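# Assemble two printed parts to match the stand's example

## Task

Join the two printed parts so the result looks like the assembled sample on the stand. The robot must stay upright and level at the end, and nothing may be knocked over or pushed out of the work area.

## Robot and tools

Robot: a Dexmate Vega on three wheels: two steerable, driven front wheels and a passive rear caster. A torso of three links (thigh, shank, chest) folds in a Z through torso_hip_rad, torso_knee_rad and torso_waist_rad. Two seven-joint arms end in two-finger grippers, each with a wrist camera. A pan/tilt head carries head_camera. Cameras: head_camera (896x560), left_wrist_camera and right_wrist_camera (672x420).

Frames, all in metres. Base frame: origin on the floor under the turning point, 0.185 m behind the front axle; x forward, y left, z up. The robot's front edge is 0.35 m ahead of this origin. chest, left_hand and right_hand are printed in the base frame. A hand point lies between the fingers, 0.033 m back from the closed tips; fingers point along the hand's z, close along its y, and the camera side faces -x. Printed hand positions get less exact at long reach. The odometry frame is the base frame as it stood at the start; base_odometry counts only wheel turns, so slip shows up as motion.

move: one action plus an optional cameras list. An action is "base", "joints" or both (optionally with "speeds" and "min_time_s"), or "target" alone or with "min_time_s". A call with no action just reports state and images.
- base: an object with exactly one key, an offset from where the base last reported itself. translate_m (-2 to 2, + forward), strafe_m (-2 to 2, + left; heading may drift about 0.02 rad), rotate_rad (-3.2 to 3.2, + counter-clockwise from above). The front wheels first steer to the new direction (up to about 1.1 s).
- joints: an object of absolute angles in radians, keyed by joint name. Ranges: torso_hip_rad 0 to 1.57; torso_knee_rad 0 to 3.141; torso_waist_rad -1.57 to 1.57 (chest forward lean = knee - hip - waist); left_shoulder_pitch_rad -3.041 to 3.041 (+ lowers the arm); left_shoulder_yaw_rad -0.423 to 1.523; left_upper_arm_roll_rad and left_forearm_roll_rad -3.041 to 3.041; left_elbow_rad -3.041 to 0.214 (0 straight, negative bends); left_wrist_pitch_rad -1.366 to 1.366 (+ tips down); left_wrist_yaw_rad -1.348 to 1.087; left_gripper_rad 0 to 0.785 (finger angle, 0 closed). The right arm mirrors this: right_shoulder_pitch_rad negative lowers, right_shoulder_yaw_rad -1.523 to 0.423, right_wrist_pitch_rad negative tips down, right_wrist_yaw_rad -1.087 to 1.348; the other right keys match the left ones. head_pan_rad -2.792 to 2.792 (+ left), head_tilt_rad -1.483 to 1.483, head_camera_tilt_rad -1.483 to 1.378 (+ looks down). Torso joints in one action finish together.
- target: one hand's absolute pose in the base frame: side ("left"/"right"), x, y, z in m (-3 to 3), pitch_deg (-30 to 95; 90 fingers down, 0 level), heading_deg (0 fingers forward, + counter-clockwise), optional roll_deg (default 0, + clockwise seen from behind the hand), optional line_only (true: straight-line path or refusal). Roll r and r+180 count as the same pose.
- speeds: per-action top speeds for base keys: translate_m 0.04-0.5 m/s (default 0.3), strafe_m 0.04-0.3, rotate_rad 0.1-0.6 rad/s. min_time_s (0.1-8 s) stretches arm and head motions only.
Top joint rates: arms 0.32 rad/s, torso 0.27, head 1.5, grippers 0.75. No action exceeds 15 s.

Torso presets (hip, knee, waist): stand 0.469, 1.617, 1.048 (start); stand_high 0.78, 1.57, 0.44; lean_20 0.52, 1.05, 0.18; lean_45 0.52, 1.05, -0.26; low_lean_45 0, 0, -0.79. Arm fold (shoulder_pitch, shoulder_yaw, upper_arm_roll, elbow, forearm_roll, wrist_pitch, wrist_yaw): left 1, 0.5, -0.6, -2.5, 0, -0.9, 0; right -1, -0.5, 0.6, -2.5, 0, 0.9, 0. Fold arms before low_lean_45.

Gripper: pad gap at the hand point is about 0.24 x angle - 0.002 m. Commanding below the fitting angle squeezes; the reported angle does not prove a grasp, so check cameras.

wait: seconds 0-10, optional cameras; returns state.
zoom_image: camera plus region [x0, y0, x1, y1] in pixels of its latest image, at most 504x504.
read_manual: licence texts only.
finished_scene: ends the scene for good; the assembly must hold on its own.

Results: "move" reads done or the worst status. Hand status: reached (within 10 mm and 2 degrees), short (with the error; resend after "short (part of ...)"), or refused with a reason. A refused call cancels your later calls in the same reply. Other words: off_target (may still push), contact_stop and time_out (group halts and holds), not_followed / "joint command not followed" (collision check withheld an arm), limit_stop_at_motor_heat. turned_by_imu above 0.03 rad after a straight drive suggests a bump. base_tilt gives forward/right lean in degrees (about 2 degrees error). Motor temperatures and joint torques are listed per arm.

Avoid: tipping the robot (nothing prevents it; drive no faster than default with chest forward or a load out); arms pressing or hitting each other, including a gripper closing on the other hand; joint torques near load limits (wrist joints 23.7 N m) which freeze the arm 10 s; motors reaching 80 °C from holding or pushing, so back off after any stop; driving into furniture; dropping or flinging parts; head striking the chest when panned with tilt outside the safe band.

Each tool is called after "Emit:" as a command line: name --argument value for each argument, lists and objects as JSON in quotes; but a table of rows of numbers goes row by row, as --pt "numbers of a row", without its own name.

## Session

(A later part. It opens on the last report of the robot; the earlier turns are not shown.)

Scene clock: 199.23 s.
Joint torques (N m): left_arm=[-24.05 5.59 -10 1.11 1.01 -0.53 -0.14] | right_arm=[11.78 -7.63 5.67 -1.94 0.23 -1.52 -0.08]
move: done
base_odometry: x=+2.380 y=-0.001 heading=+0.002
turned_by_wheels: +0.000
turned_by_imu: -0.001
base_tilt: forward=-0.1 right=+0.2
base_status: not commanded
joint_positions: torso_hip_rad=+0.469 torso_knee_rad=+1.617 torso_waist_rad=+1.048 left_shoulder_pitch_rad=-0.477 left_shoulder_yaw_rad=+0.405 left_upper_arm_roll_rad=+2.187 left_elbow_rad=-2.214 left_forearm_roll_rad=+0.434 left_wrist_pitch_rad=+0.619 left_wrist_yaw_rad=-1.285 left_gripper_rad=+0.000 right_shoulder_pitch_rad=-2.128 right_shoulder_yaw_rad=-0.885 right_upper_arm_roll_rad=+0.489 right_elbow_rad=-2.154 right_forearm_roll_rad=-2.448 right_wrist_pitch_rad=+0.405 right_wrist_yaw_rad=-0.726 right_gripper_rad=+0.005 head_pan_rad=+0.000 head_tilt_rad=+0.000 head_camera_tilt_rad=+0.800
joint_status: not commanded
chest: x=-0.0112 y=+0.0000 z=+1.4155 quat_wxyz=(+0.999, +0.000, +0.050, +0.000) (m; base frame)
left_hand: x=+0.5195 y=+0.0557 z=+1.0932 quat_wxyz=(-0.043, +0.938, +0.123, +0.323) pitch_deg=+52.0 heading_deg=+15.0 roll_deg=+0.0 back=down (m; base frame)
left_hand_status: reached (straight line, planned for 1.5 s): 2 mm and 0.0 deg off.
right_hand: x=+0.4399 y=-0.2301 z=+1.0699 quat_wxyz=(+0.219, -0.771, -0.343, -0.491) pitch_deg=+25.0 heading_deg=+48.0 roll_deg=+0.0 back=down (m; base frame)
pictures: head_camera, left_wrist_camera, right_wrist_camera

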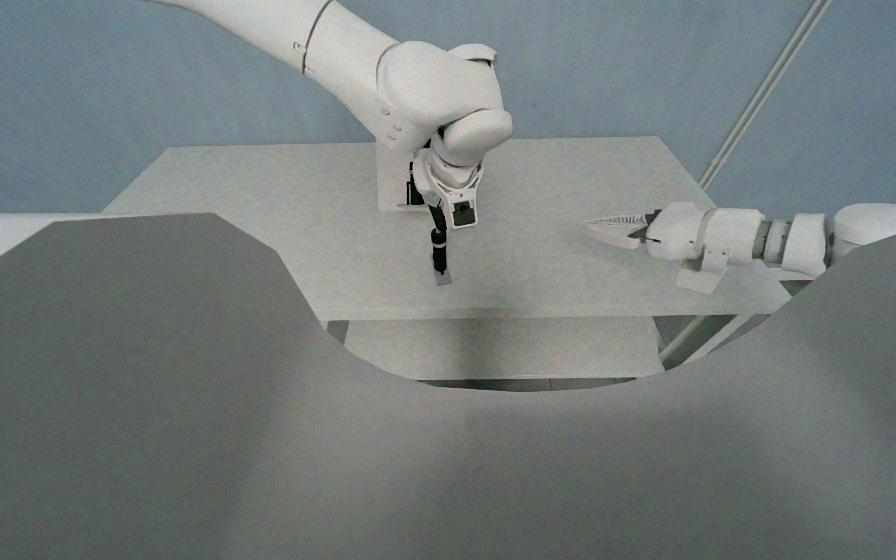

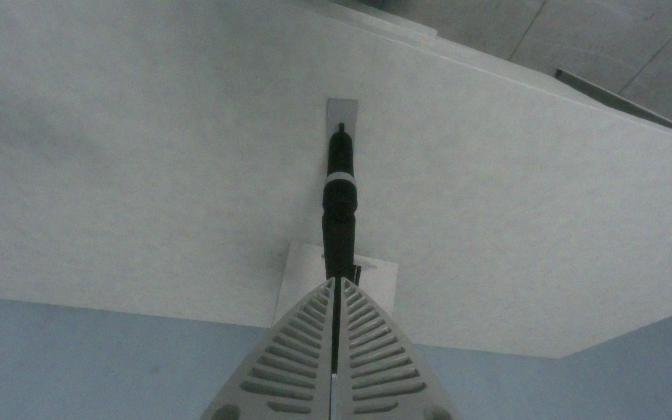

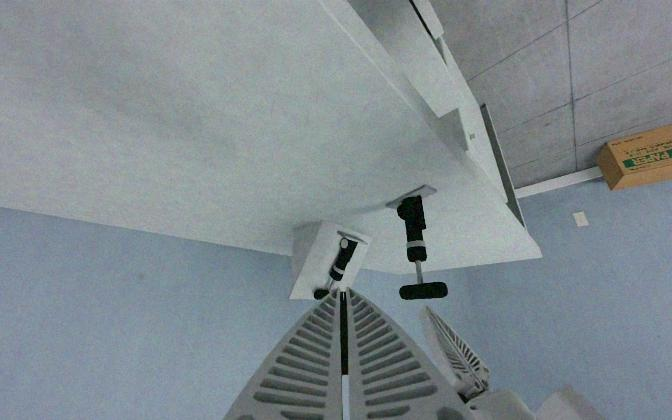

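Emit:
move --target '{"side": "left", "x": 0.48, "y": 0.06, "z": 1.16, "pitch_deg": 52, "heading_deg": 12, "roll_deg": 0, "line_only": true}' --min_time_s 2.0

Emit:
move --target '{"side": "left", "x": 0.42, "y": 0.28, "z": 1.16, "pitch_deg": 55, "heading_deg": 0, "roll_deg": 0, "line_only": true}' --min_time_s 3.0 --cameras '["all"]'

Emit:
zoom_image --camera "head_camera" --region '[370, 120, 490, 300]'

Emit:
zoom_image --camera "right_wrist_camera" --region '[280, 170, 470, 310]'

Scene clock: 203.93 s.
Joint torques (N m): left_arm=[-22.09 3.41 -9.31 1.28 0.81 -0.06 -0.21] | right_arm=[10.95 -6.69 5.62 -3.85 -0.04 -1.57 -0.03]
move: done
base_odometry: x=+2.380 y=-0.001 heading=+0.002
turned_by_wheels: +0.000
turned_by_imu: -0.001
base_tilt: forward=-0.3 right=+0.0
base_status: not commanded
joint_positions: torso_hip_rad=+0.469 torso_knee_rad=+1.617 torso_waist_rad=+1.048 left_shoulder_pitch_rad=-0.627 left_shoulder_yaw_rad=+0.514 left_upper_arm_roll_rad=+2.117 left_elbow_rad=-2.409 left_forearm_roll_rad=+0.364 left_wrist_pitch_rad=+0.582 left_wrist_yaw_rad=-1.347 left_gripper_rad=+0.000 right_shoulder_pitch_rad=-2.128 right_shoulder_yaw_rad=-0.885 right_upper_arm_roll_rad=+0.489 right_elbow_rad=-2.154 right_forearm_roll_rad=-2.448 right_wrist_pitch_rad=+0.405 right_wrist_yaw_rad=-0.726 right_gripper_rad=+0.005 head_pan_rad=+0.000 head_tilt_rad=+0.000 head_camera_tilt_rad=+0.800
joint_status: not commanded
chest: x=-0.0112 y=+0.0000 z=+1.4155 quat_wxyz=(+0.999, +0.000, +0.050, +0.000) (m; base frame)
left_hand: x=+0.4809 y=+0.0599 z=+1.1581 quat_wxyz=(-0.034, +0.940, +0.099, +0.323) pitch_deg=+52.0 heading_deg=+12.1 roll_deg=+0.0 back=down (m; base frame)
left_hand_status: reached (straight line, planned for 2.0 s): 2 mm and 0.1 deg off.
right_hand: x=+0.4399 y=-0.2301 z=+1.0699 quat_wxyz=(+0.219, -0.771, -0.343, -0.491) pitch_deg=+25.0 heading_deg=+48.0 roll_deg=+0.0 back=down (m; base frame)
pictures: none

Scene clock: 204.23 s.
Joint torques (N m): left_arm=[-22.43 3.64 -10.18 2.93 0.91 0.2 -0.54] | right_arm=[12.13 -7.3 4.63 -3.11 0.56 -1.97 -0.31]
move: refused
base_odometry: x=+2.380 y=-0.001 heading=+0.002
turned_by_wheels: +0.000
turned_by_imu: +0.000
base_tilt: forward=-0.2 right=+0.1
base_status: not commanded
joint_positions: torso_hip_rad=+0.469 torso_knee_rad=+1.617 torso_waist_rad=+1.048 left_shoulder_pitch_rad=-0.629 left_shoulder_yaw_rad=+0.515 left_upper_arm_roll_rad=+2.116 left_elbow_rad=-2.411 left_forearm_roll_rad=+0.363 left_wrist_pitch_rad=+0.582 left_wrist_yaw_rad=-1.347 left_gripper_rad=+0.000 right_shoulder_pitch_rad=-2.128 right_shoulder_yaw_rad=-0.885 right_upper_arm_roll_rad=+0.489 right_elbow_rad=-2.154 right_forearm_roll_rad=-2.448 right_wrist_pitch_rad=+0.405 right_wrist_yaw_rad=-0.726 right_gripper_rad=+0.005 head_pan_rad=+0.000 head_tilt_rad=+0.000 head_camera_tilt_rad=+0.800
joint_status: not commanded
chest: x=-0.0112 y=+0.0000 z=+1.4155 quat_wxyz=(+0.999, +0.000, +0.050, +0.000) (m; base frame)
left_hand: x=+0.4804 y=+0.0599 z=+1.1589 quat_wxyz=(-0.034, +0.940, +0.099, +0.323) pitch_deg=+52.0 heading_deg=+12.0 roll_deg=+0.0 back=down (m; base frame)
left_hand_status: refused: you asked line_only, and the move would not run on a straight line (no straight line was possible) but on a checked arc of 8.7 s: over the whole arc the hand travels 0.53 m to end 0.23 m from its start, up to 0.14 m off the straight line; left_upper_arm_roll_rad turns most, 2.68 rad; on the way or at its end the hand turns up to 38 deg from its attitude at the start. Nothing moved.
right_hand: x=+0.4399 y=-0.2301 z=+1.0699 quat_wxyz=(+0.219, -0.771, -0.343, -0.491) pitch_deg=+25.0 heading_deg=+48.0 roll_deg=+0.0 back=down (m; base frame)
pictures: head_camera, left_wrist_camera, right_wrist_camera

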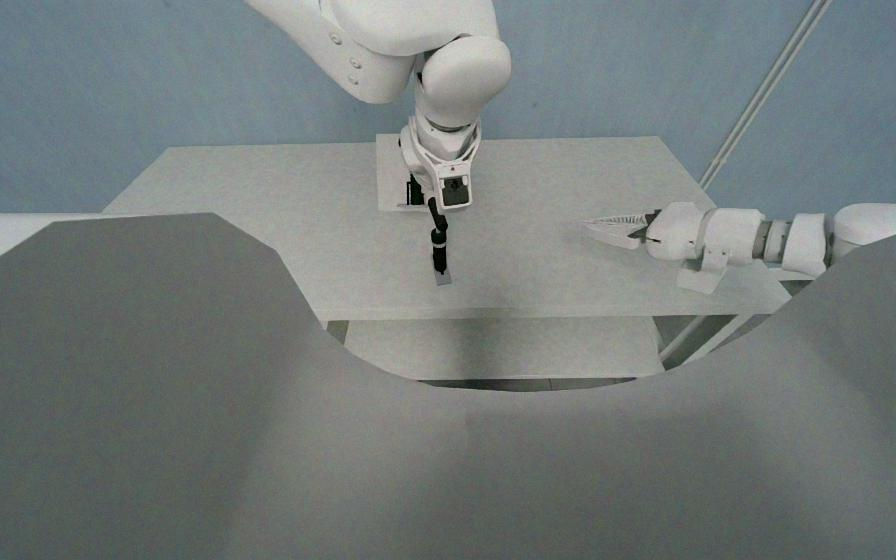

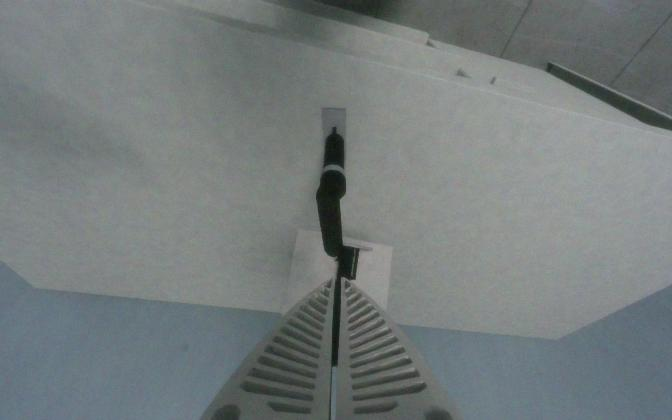

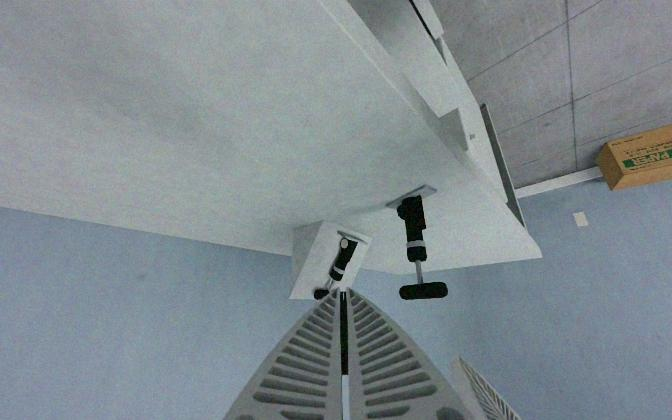

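Scaled by 2.800 from the camera's 896x560 image, which has a finer 960x600 frame.

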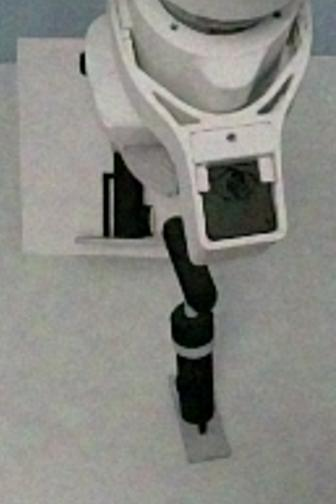

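Scaled by 2.653 from the camera's 672x420 image, which has a finer 960x600 frame.

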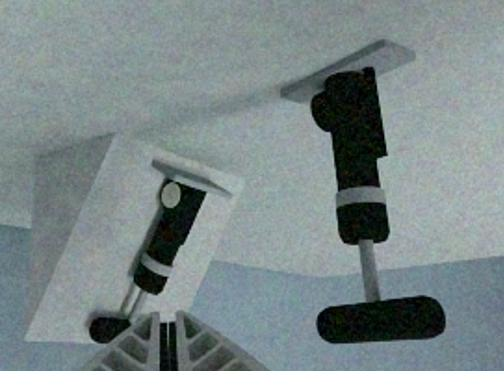

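Emit:
zoom_image --camera "left_wrist_camera" --region '[270, 90, 400, 280]'

Emit:
zoom_image --camera "head_camera" --region '[400, 190, 480, 290]'

Scaled by 2.653 from the camera's 672x420 image, which has a finer 960x600 frame.

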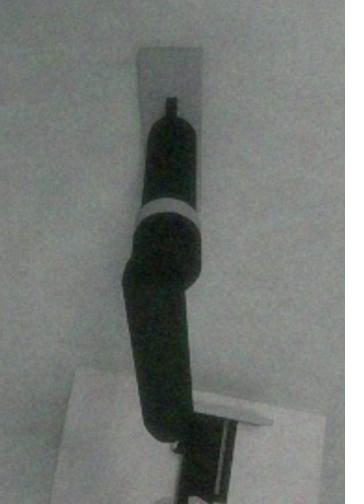

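Scaled by 5.040 from the camera's 896x560 image, which has a finer 960x600 frame.

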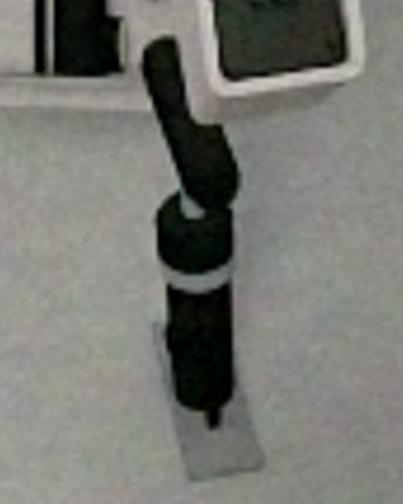

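Emit:
move --joints '{"left_gripper_rad": 0.28}' --min_time_s 0.8

Emit:
move --target '{"side": "left", "x": 0.4985, "y": 0.047, "z": 1.107, "pitch_deg": 52, "heading_deg": 15, "roll_deg": 0, "line_only": true}' --min_time_s 2.0 --cameras '["left_wrist_camera", "right_wrist_camera"]'

Emit:
zoom_image --camera "left_wrist_camera" --region '[270, 90, 410, 310]'

Scene clock: 209.20 s.
Joint torques (N m): left_arm=[-21.23 5.29 -9.2 2.27 0.88 0.93 -0.29] | right_arm=[11.81 -8.35 4.09 -2.24 0.44 -0.27 -0.45]
move: done
base_odometry: x=+2.380 y=-0.001 heading=+0.002
turned_by_wheels: +0.000
turned_by_imu: -0.001
base_tilt: forward=-0.3 right=+0.4
base_status: not commanded
joint_positions: torso_hip_rad=+0.469 torso_knee_rad=+1.617 torso_waist_rad=+1.048 left_shoulder_pitch_rad=-0.631 left_shoulder_yaw_rad=+0.517 left_upper_arm_roll_rad=+2.116 left_elbow_rad=-2.414 left_forearm_roll_rad=+0.362 left_wrist_pitch_rad=+0.581 left_wrist_yaw_rad=-1.348 left_gripper_rad=+0.280 right_shoulder_pitch_rad=-2.128 right_shoulder_yaw_rad=-0.885 right_upper_arm_roll_rad=+0.489 right_elbow_rad=-2.154 right_forearm_roll_rad=-2.448 right_wrist_pitch_rad=+0.405 right_wrist_yaw_rad=-0.726 right_gripper_rad=+0.005 head_pan_rad=+0.000 head_tilt_rad=+0.000 head_camera_tilt_rad=+0.800
joint_status: all done
chest: x=-0.0112 y=+0.0000 z=+1.4155 quat_wxyz=(+0.999, +0.000, +0.050, +0.000) (m; base frame)
left_hand: x=+0.4799 y=+0.0600 z=+1.1597 quat_wxyz=(-0.034, +0.940, +0.099, +0.324) pitch_deg=+52.0 heading_deg=+12.0 roll_deg=+0.0 back=down (m; base frame)
right_hand: x=+0.4399 y=-0.2301 z=+1.0699 quat_wxyz=(+0.219, -0.771, -0.343, -0.491) pitch_deg=+25.0 heading_deg=+48.0 roll_deg=+0.0 back=down (m; base frame)
pictures: none

Scene clock: 211.93 s.
Joint torques (N m): left_arm=[-12.2 -1.85 -6.58 4.7 1.87 0.81 0.36] | right_arm=[11.87 -8.94 5.84 -2.94 0.45 -1.21 -0.2]
move: done
base_odometry: x=+2.380 y=-0.001 heading=+0.002
turned_by_wheels: +0.000
turned_by_imu: -0.001
base_tilt: forward=-0.3 right=+0.1
base_status: not commanded
joint_positions: torso_hip_rad=+0.469 torso_knee_rad=+1.617 torso_waist_rad=+1.048 left_shoulder_pitch_rad=-0.510 left_shoulder_yaw_rad=+0.388 left_upper_arm_roll_rad=+2.161 left_elbow_rad=-2.282 left_forearm_roll_rad=+0.409 left_wrist_pitch_rad=+0.673 left_wrist_yaw_rad=-1.327 left_gripper_rad=+0.280 right_shoulder_pitch_rad=-2.128 right_shoulder_yaw_rad=-0.885 right_upper_arm_roll_rad=+0.489 right_elbow_rad=-2.154 right_forearm_roll_rad=-2.448 right_wrist_pitch_rad=+0.405 right_wrist_yaw_rad=-0.726 right_gripper_rad=+0.005 head_pan_rad=+0.000 head_tilt_rad=+0.000 head_camera_tilt_rad=+0.800
joint_status: not commanded
chest: x=-0.0112 y=+0.0000 z=+1.4155 quat_wxyz=(+0.999, +0.000, +0.050, +0.000) (m; base frame)
left_hand: x=+0.4979 y=+0.0475 z=+1.1088 quat_wxyz=(-0.042, +0.938, +0.123, +0.323) pitch_deg=+52.0 heading_deg=+14.9 roll_deg=+0.0 back=down (m; base frame)
left_hand_status: reached (straight line, planned for 2.0 s): 2 mm and 0.1 deg off.
right_hand: x=+0.4399 y=-0.2301 z=+1.0699 quat_wxyz=(+0.219, -0.771, -0.343, -0.491) pitch_deg=+25.0 heading_deg=+48.0 roll_deg=+0.0 back=down (m; base frame)
pictures: left_wrist_camera, right_wrist_camera

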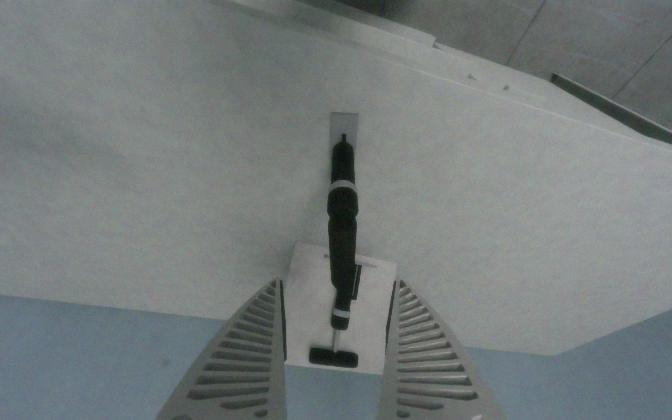

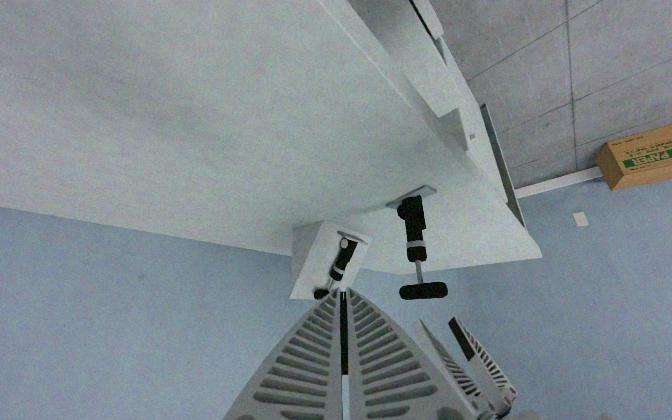

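Scaled by 2.291 from the camera's 672x420 image, which has a finer 960x600 frame.

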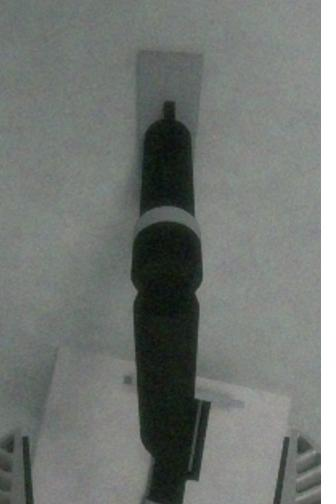

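Emit:
move --target '{"side": "left", "x": 0.5532, "y": 0.0622, "z": 1.036, "pitch_deg": 52, "heading_deg": 15, "roll_deg": 0, "line_only": true}' --min_time_s 3.0 --cameras '["left_wrist_camera", "right_wrist_camera"]'

Emit:
zoom_image --camera "left_wrist_camera" --region '[250, 70, 430, 390]'

Emit:
zoom_image --camera "right_wrist_camera" --region '[380, 170, 470, 320]'

Scene clock: 216.30 s.
Joint torques (N m): left_arm=[-13.19 -1.52 -5.32 3.67 0.83 0.86 -0.02] | right_arm=[11.43 -7.28 5.08 -2.6 0.28 -1.14 -0.18]
move: done
base_odometry: x=+2.380 y=-0.001 heading=+0.002
turned_by_wheels: +0.000
turned_by_imu: -0.001
base_tilt: forward=-0.3 right=+0.3
base_status: not commanded
joint_positions: torso_hip_rad=+0.469 torso_knee_rad=+1.617 torso_waist_rad=+1.048 left_shoulder_pitch_rad=-0.374 left_shoulder_yaw_rad=+0.360 left_upper_arm_roll_rad=+2.256 left_elbow_rad=-2.052 left_forearm_roll_rad=+0.472 left_wrist_pitch_rad=+0.586 left_wrist_yaw_rad=-1.178 left_gripper_rad=+0.280 right_shoulder_pitch_rad=-2.128 right_shoulder_yaw_rad=-0.885 right_upper_arm_roll_rad=+0.489 right_elbow_rad=-2.154 right_forearm_roll_rad=-2.448 right_wrist_pitch_rad=+0.405 right_wrist_yaw_rad=-0.726 right_gripper_rad=+0.005 head_pan_rad=+0.000 head_tilt_rad=+0.000 head_camera_tilt_rad=+0.800
joint_status: not commanded
chest: x=-0.0112 y=+0.0000 z=+1.4155 quat_wxyz=(+0.999, +0.000, +0.050, +0.000) (m; base frame)
left_hand: x=+0.5522 y=+0.0619 z=+1.0374 quat_wxyz=(-0.042, +0.937, +0.124, +0.323) pitch_deg=+52.0 heading_deg=+15.0 roll_deg=+0.0 back=down (m; base frame)
left_hand_status: reached (straight line, planned for 3.0 s): 2 mm and 0.0 deg off.
right_hand: x=+0.4399 y=-0.2301 z=+1.0699 quat_wxyz=(+0.219, -0.771, -0.343, -0.491) pitch_deg=+25.0 heading_deg=+48.0 roll_deg=+0.0 back=down (m; base frame)
pictures: left_wrist_camera, right_wrist_camera

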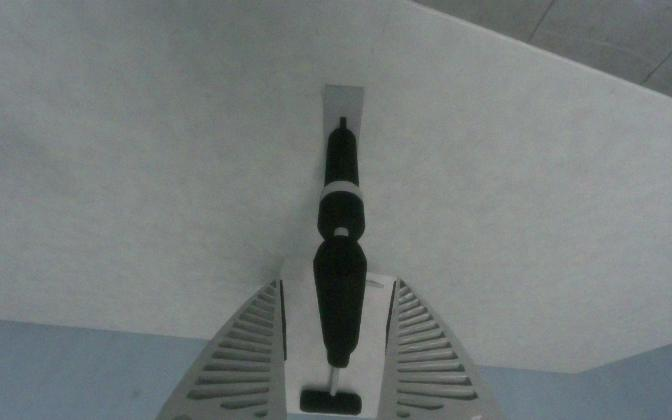

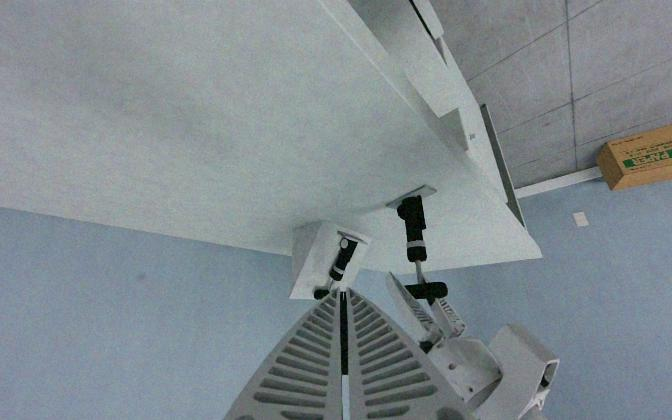

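Scaled by 1.575 from the camera's 672x420 image, which has a finer 960x600 frame.

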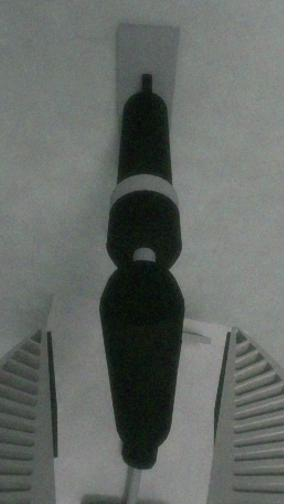

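Scaled by 3.360 from the camera's 672x420 image, which has a finer 960x600 frame.

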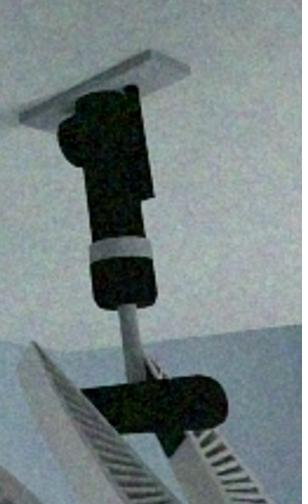

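Emit:
move --joints '{"left_gripper_rad": 0.06}' --min_time_s 1.2

Emit:
move --target '{"side": "left", "x": 0.5524, "y": 0.0619, "z": 1.037, "pitch_deg": 52, "heading_deg": 12, "roll_deg": 0, "line_only": true}' --min_time_s 2.0 --cameras '["left_wrist_camera", "right_wrist_camera"]'

Emit:
zoom_image --camera "left_wrist_camera" --region '[250, 70, 430, 390]'

Emit:
zoom_image --camera "right_wrist_camera" --region '[380, 170, 470, 320]'

Scene clock: 218.07 s.
Joint torques (N m): left_arm=[-11.22 -2.87 -5.76 3.38 1.14 0.28 0.29] | right_arm=[11.63 -7.59 4.85 -2.54 0.43 -1.8 -0.16]
move: done
base_odometry: x=+2.380 y=-0.001 heading=+0.002
turned_by_wheels: +0.000
turned_by_imu: +0.000
base_tilt: forward=-0.4 right=+0.0
base_status: not commanded
joint_positions: torso_hip_rad=+0.469 torso_knee_rad=+1.617 torso_waist_rad=+1.048 left_shoulder_pitch_rad=-0.372 left_shoulder_yaw_rad=+0.360 left_upper_arm_roll_rad=+2.258 left_elbow_rad=-2.047 left_forearm_roll_rad=+0.473 left_wrist_pitch_rad=+0.584 left_wrist_yaw_rad=-1.175 left_gripper_rad=+0.060 right_shoulder_pitch_rad=-2.128 right_shoulder_yaw_rad=-0.885 right_upper_arm_roll_rad=+0.489 right_elbow_rad=-2.154 right_forearm_roll_rad=-2.448 right_wrist_pitch_rad=+0.405 right_wrist_yaw_rad=-0.726 right_gripper_rad=+0.005 head_pan_rad=+0.000 head_tilt_rad=+0.000 head_camera_tilt_rad=+0.800
joint_status: all done
chest: x=-0.0111 y=+0.0000 z=+1.4155 quat_wxyz=(+0.999, +0.000, +0.050, +0.000) (m; base frame)
left_hand: x=+0.5531 y=+0.0623 z=+1.0360 quat_wxyz=(-0.043, +0.937, +0.123, +0.323) pitch_deg=+52.0 heading_deg=+15.0 roll_deg=+0.0 back=down (m; base frame)
right_hand: x=+0.4399 y=-0.2301 z=+1.0699 quat_wxyz=(+0.219, -0.771, -0.343, -0.491) pitch_deg=+25.0 heading_deg=+48.0 roll_deg=+0.0 back=down (m; base frame)
pictures: none

Scene clock: 220.57 s.
Joint torques (N m): left_arm=[-24.24 3 -5.88 1.94 1.55 -0.04 0.78] | right_arm=[11.48 -7.42 5.52 -2.29 0.38 -1.79 -0.17]
move: done
base_odometry: x=+2.380 y=-0.001 heading=+0.002
turned_by_wheels: +0.000
turned_by_imu: -0.001
base_tilt: forward=-0.2 right=+0.2
base_status: not commanded
joint_positions: torso_hip_rad=+0.469 torso_knee_rad=+1.617 torso_waist_rad=+1.048 left_shoulder_pitch_rad=-0.390 left_shoulder_yaw_rad=+0.385 left_upper_arm_roll_rad=+2.276 left_elbow_rad=-2.073 left_forearm_roll_rad=+0.494 left_wrist_pitch_rad=+0.549 left_wrist_yaw_rad=-1.143 left_gripper_rad=+0.060 right_shoulder_pitch_rad=-2.128 right_shoulder_yaw_rad=-0.885 right_upper_arm_roll_rad=+0.489 right_elbow_rad=-2.154 right_forearm_roll_rad=-2.448 right_wrist_pitch_rad=+0.405 right_wrist_yaw_rad=-0.726 right_gripper_rad=+0.005 head_pan_rad=+0.000 head_tilt_rad=+0.000 head_camera_tilt_rad=+0.800
joint_status: not commanded
chest: x=-0.0111 y=+0.0000 z=+1.4155 quat_wxyz=(+0.999, +0.000, +0.050, +0.000) (m; base frame)
left_hand: x=+0.5522 y=+0.0620 z=+1.0367 quat_wxyz=(-0.035, +0.940, +0.100, +0.323) pitch_deg=+52.0 heading_deg=+12.2 roll_deg=+0.0 back=down (m; base frame)
left_hand_status: reached (straight line, planned for 2.0 s): 0 mm and 0.2 deg off.
right_hand: x=+0.4399 y=-0.2301 z=+1.0699 quat_wxyz=(+0.219, -0.771, -0.343, -0.491) pitch_deg=+25.0 heading_deg=+48.0 roll_deg=+0.0 back=down (m; base frame)
pictures: left_wrist_camera, right_wrist_camera

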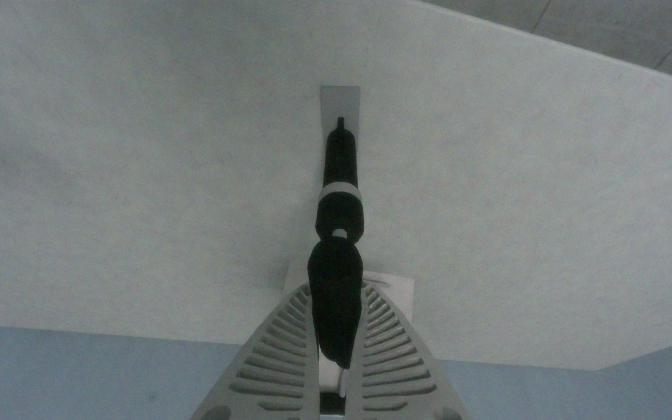

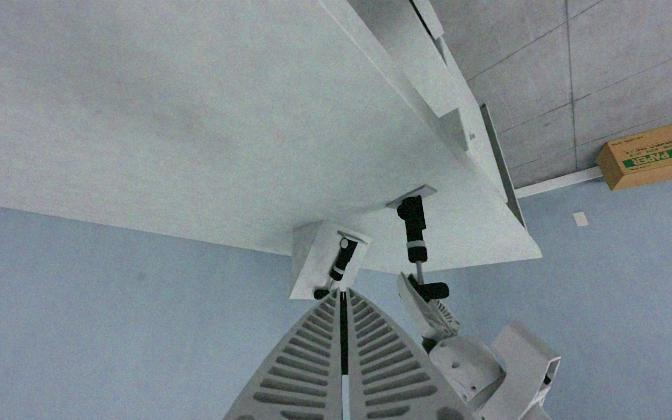

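Scaled by 1.575 from the camera's 672x420 image, which has a finer 960x600 frame.

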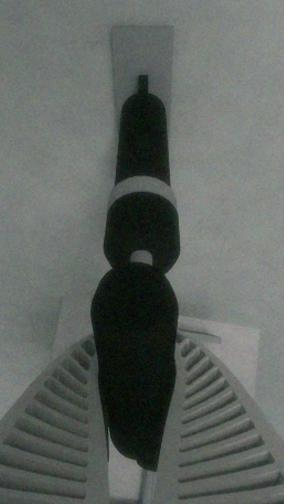

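Scaled by 3.360 from the camera's 672x420 image, which has a finer 960x600 frame.

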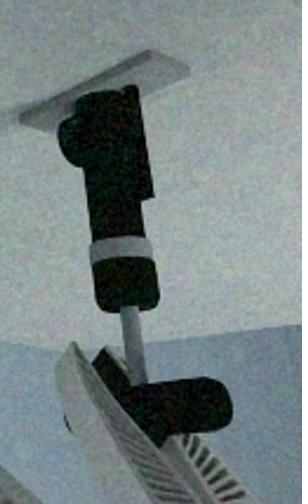

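Emit:
move --joints '{"left_gripper_rad": 0.28}' --min_time_s 1.5 --cameras '["left_wrist_camera", "right_wrist_camera"]'

Emit:
zoom_image --camera "left_wrist_camera" --region '[250, 70, 430, 390]'

Emit:
zoom_image --camera "right_wrist_camera" --region '[380, 170, 470, 320]'

Scene clock: 222.37 s.
Joint torques (N m): left_arm=[-25.27 4.2 -5.85 1.33 1.32 0.8 0.38] | right_arm=[10.05 -5.9 6.16 -1.73 0.4 -1.8 -0.1]
move: done
base_odometry: x=+2.380 y=-0.001 heading=+0.002
turned_by_wheels: +0.000
turned_by_imu: +0.000
base_tilt: forward=-0.3 right=+0.1
base_status: not commanded
joint_positions: torso_hip_rad=+0.469 torso_knee_rad=+1.617 torso_waist_rad=+1.048 left_shoulder_pitch_rad=-0.391 left_shoulder_yaw_rad=+0.387 left_upper_arm_roll_rad=+2.277 left_elbow_rad=-2.075 left_forearm_roll_rad=+0.495 left_wrist_pitch_rad=+0.547 left_wrist_yaw_rad=-1.141 left_gripper_rad=+0.280 right_shoulder_pitch_rad=-2.128 right_shoulder_yaw_rad=-0.885 right_upper_arm_roll_rad=+0.489 right_elbow_rad=-2.154 right_forearm_roll_rad=-2.448 right_wrist_pitch_rad=+0.405 right_wrist_yaw_rad=-0.726 right_gripper_rad=+0.005 head_pan_rad=+0.000 head_tilt_rad=+0.000 head_camera_tilt_rad=+0.800
joint_status: all done
chest: x=-0.0111 y=+0.0000 z=+1.4155 quat_wxyz=(+0.999, +0.000, +0.050, +0.000) (m; base frame)
left_hand: x=+0.5522 y=+0.0619 z=+1.0367 quat_wxyz=(-0.034, +0.940, +0.099, +0.324) pitch_deg=+52.0 heading_deg=+12.0 roll_deg=+0.0 back=down (m; base frame)
right_hand: x=+0.4399 y=-0.2301 z=+1.0699 quat_wxyz=(+0.219, -0.771, -0.343, -0.491) pitch_deg=+25.0 heading_deg=+48.0 roll_deg=+0.0 back=down (m; base frame)
pictures: left_wrist_camera, right_wrist_camera

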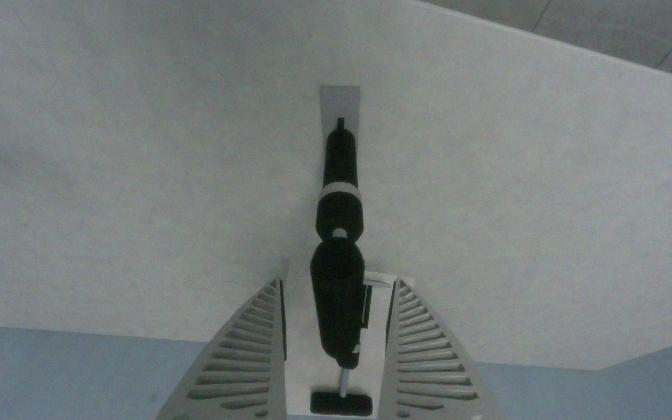

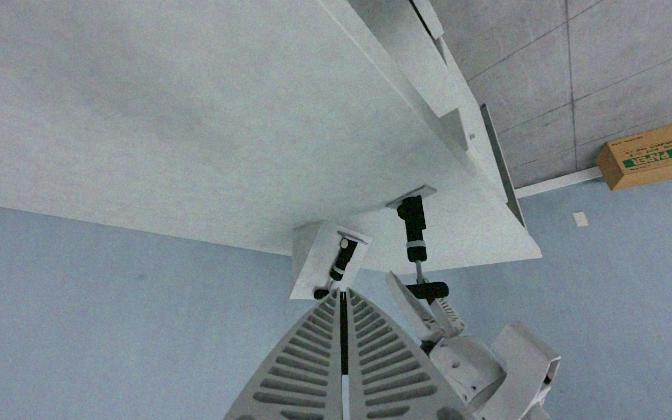

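Scaled by 1.575 from the camera's 672x420 image, which has a finer 960x600 frame.

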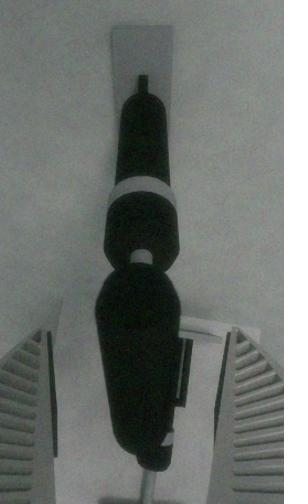

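Scaled by 3.360 from the camera's 672x420 image, which has a finer 960x600 frame.

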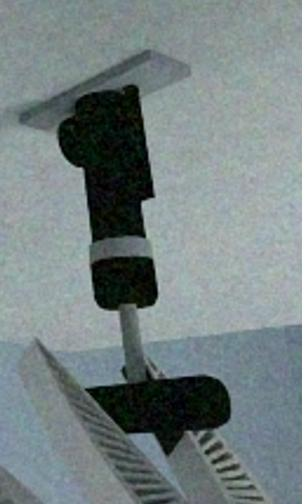

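Emit:
move --target '{"side": "left", "x": 0.4965, "y": 0.05, "z": 1.11, "pitch_deg": 52, "heading_deg": 12, "roll_deg": 0, "line_only": true}' --min_time_s 2.5 --cameras '["all"]'

Emit:
zoom_image --camera "left_wrist_camera" --region '[270, 90, 410, 310]'

Emit:
zoom_image --camera "right_wrist_camera" --region '[380, 170, 470, 320]'

Scene clock: 226.43 s.
Joint torques (N m): left_arm=[-22.43 1.82 -8.99 1.87 1.14 0.85 -0.39] | right_arm=[10.81 -5.67 4.93 -2.87 0.02 -0.73 -0.02]
move: done
base_odometry: x=+2.380 y=-0.001 heading=+0.002
turned_by_wheels: +0.000
turned_by_imu: -0.001
base_tilt: forward=-0.3 right=+0.2
base_status: not commanded
joint_positions: torso_hip_rad=+0.469 torso_knee_rad=+1.617 torso_waist_rad=+1.048 left_shoulder_pitch_rad=-0.530 left_shoulder_yaw_rad=+0.427 left_upper_arm_roll_rad=+2.187 left_elbow_rad=-2.314 left_forearm_roll_rad=+0.429 left_wrist_pitch_rad=+0.629 left_wrist_yaw_rad=-1.288 left_gripper_rad=+0.280 right_shoulder_pitch_rad=-2.128 right_shoulder_yaw_rad=-0.885 right_upper_arm_roll_rad=+0.489 right_elbow_rad=-2.154 right_forearm_roll_rad=-2.448 right_wrist_pitch_rad=+0.405 right_wrist_yaw_rad=-0.726 right_gripper_rad=+0.005 head_pan_rad=+0.000 head_tilt_rad=+0.000 head_camera_tilt_rad=+0.800
joint_status: not commanded
chest: x=-0.0111 y=+0.0000 z=+1.4155 quat_wxyz=(+0.999, +0.000, +0.050, +0.000) (m; base frame)
left_hand: x=+0.4975 y=+0.0502 z=+1.1083 quat_wxyz=(-0.034, +0.940, +0.099, +0.323) pitch_deg=+52.0 heading_deg=+12.0 roll_deg=+0.0 back=down (m; base frame)
left_hand_status: reached (straight line, planned for 2.5 s): 2 mm and 0.0 deg off.
right_hand: x=+0.4399 y=-0.2301 z=+1.0699 quat_wxyz=(+0.219, -0.771, -0.343, -0.491) pitch_deg=+25.0 heading_deg=+48.0 roll_deg=+0.0 back=down (m; base frame)
pictures: head_camera, left_wrist_camera, right_wrist_camera

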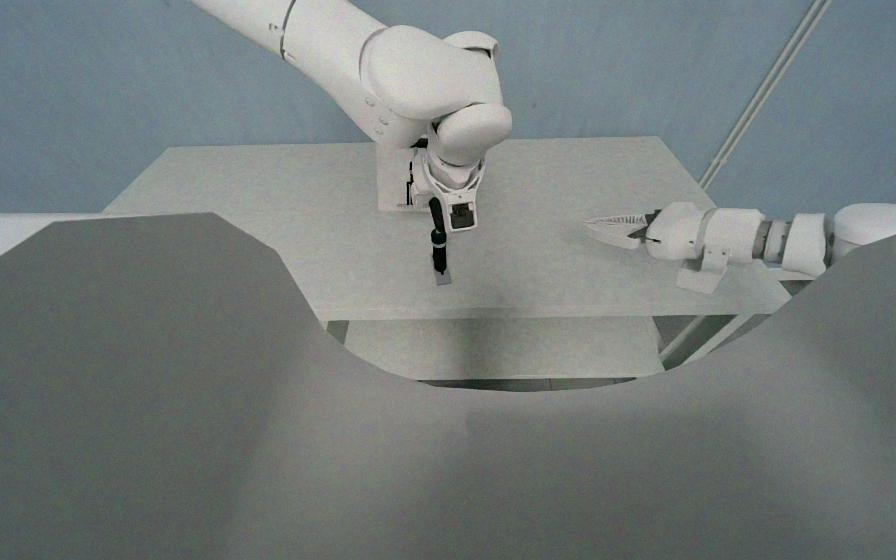

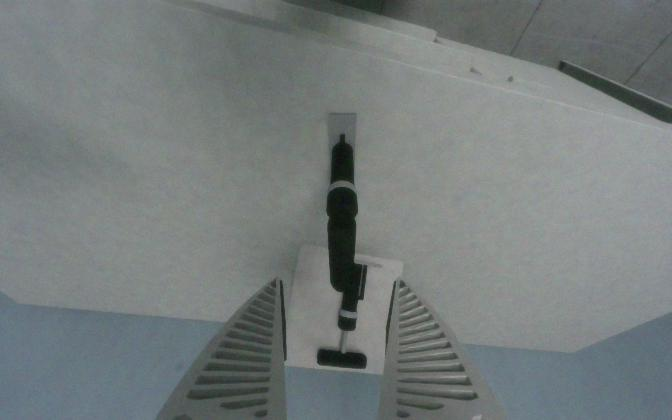

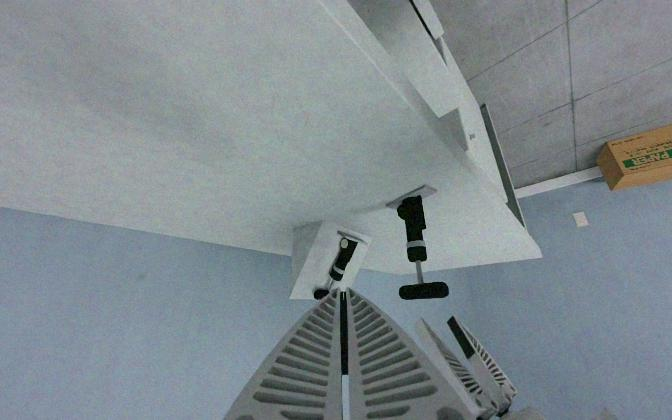

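Scaled by 2.291 from the camera's 672x420 image, which has a finer 960x600 frame.

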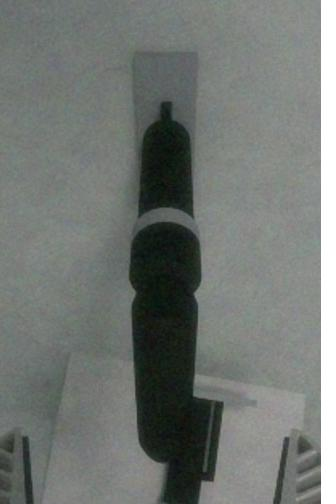

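Scaled by 3.360 from the camera's 672x420 image, which has a finer 960x600 frame.

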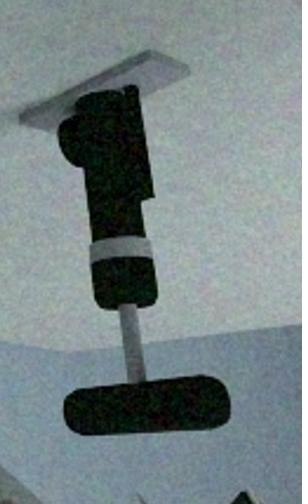

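Emit:
move --target '{"side": "left", "x": 0.46, "y": 0.16, "z": 1.16, "pitch_deg": 52, "heading_deg": 0, "roll_deg": 0, "line_only": true}' --min_time_s 2.5 --cameras '["all"]'

Emit:
zoom_image --camera "head_camera" --region '[370, 120, 490, 300]'

Emit:
zoom_image --camera "right_wrist_camera" --region '[280, 170, 470, 310]'

Emit:
zoom_image --camera "left_wrist_camera" --region '[200, 100, 400, 360]'

Scene clock: 232.67 s.
Joint torques (N m): left_arm=[-18.98 0.73 -5.98 2.12 0.76 0.64 0.75] | right_arm=[12.53 -8.31 5.7 -2.6 0.31 -1.41 -0.21]
move: done
base_odometry: x=+2.380 y=-0.001 heading=+0.002
turned_by_wheels: +0.000
turned_by_imu: -0.002
base_tilt: forward=-0.4 right=+0.1
base_status: not commanded
joint_positions: torso_hip_rad=+0.469 torso_knee_rad=+1.617 torso_waist_rad=+1.048 left_shoulder_pitch_rad=-0.963 left_shoulder_yaw_rad=+1.030 left_upper_arm_roll_rad=+2.551 left_elbow_rad=-2.628 left_forearm_roll_rad=+0.633 left_wrist_pitch_rad=+0.130 left_wrist_yaw_rad=-1.110 left_gripper_rad=+0.280 right_shoulder_pitch_rad=-2.128 right_shoulder_yaw_rad=-0.885 right_upper_arm_roll_rad=+0.489 right_elbow_rad=-2.154 right_forearm_roll_rad=-2.448 right_wrist_pitch_rad=+0.405 right_wrist_yaw_rad=-0.726 right_gripper_rad=+0.005 head_pan_rad=+0.000 head_tilt_rad=+0.000 head_camera_tilt_rad=+0.800
joint_status: not commanded
chest: x=-0.0111 y=+0.0000 z=+1.4155 quat_wxyz=(+0.999, +0.000, +0.050, +0.000) (m; base frame)
left_hand: x=+0.4604 y=+0.1597 z=+1.1596 quat_wxyz=(-0.001, +0.946, +0.001, +0.325) pitch_deg=+52.0 heading_deg=+0.2 roll_deg=+0.1 back=down (m; base frame)
left_hand_status: reached (straight line, planned for 2.5 s): 1 mm and 0.1 deg off.
right_hand: x=+0.4399 y=-0.2301 z=+1.0699 quat_wxyz=(+0.219, -0.771, -0.343, -0.491) pitch_deg=+25.0 heading_deg=+48.0 roll_deg=+0.0 back=down (m; base frame)
pictures: head_camera, left_wrist_camera, right_wrist_camera

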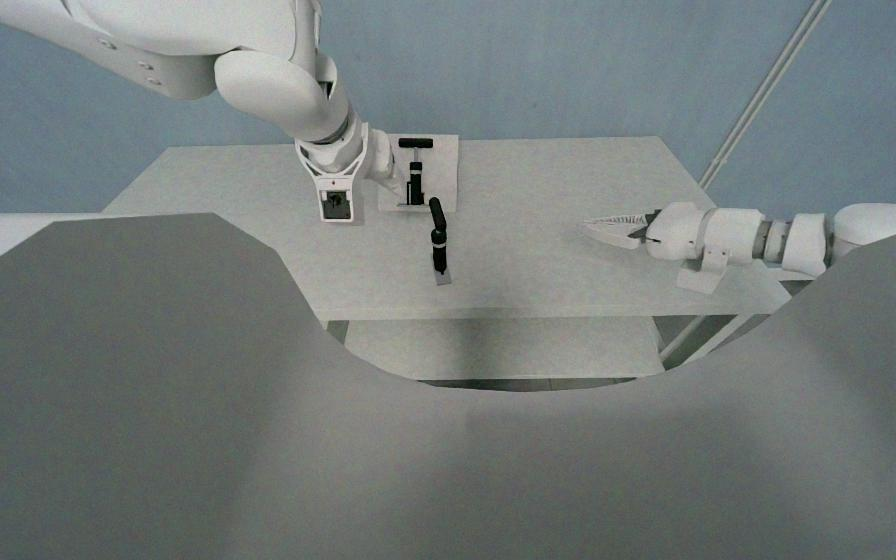

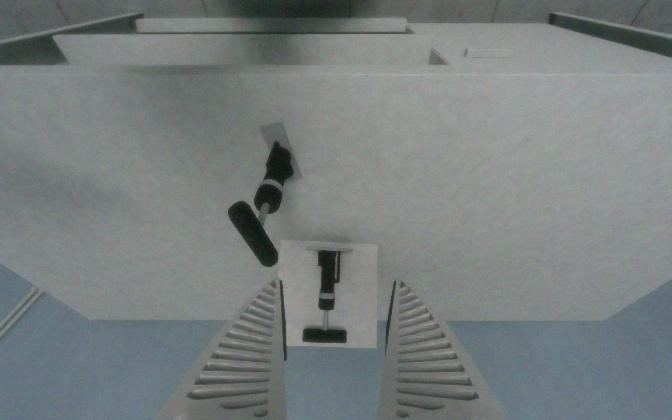

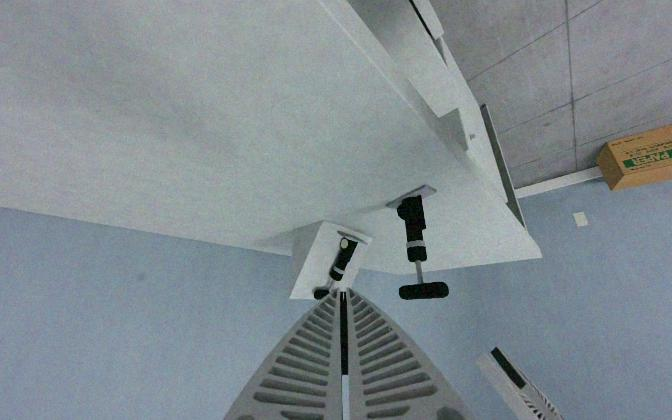

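Scaled by 2.800 from the camera's 896x560 image, which has a finer 960x600 frame.

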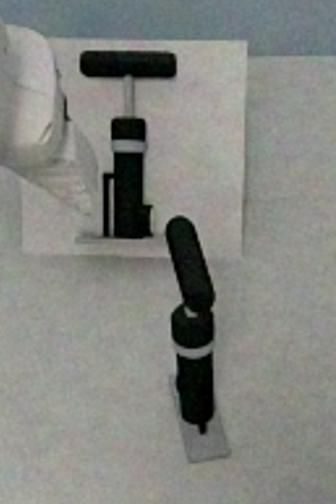

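Scaled by 2.653 from the camera's 672x420 image, which has a finer 960x600 frame.

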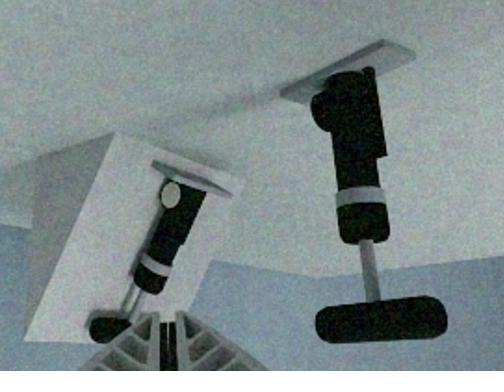

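Scaled by 1.938 from the camera's 672x420 image, which has a finer 960x600 frame.

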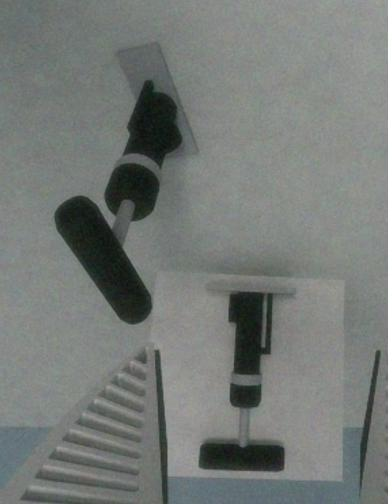

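Emit:
finished_scene

The scene is finished: the task was done.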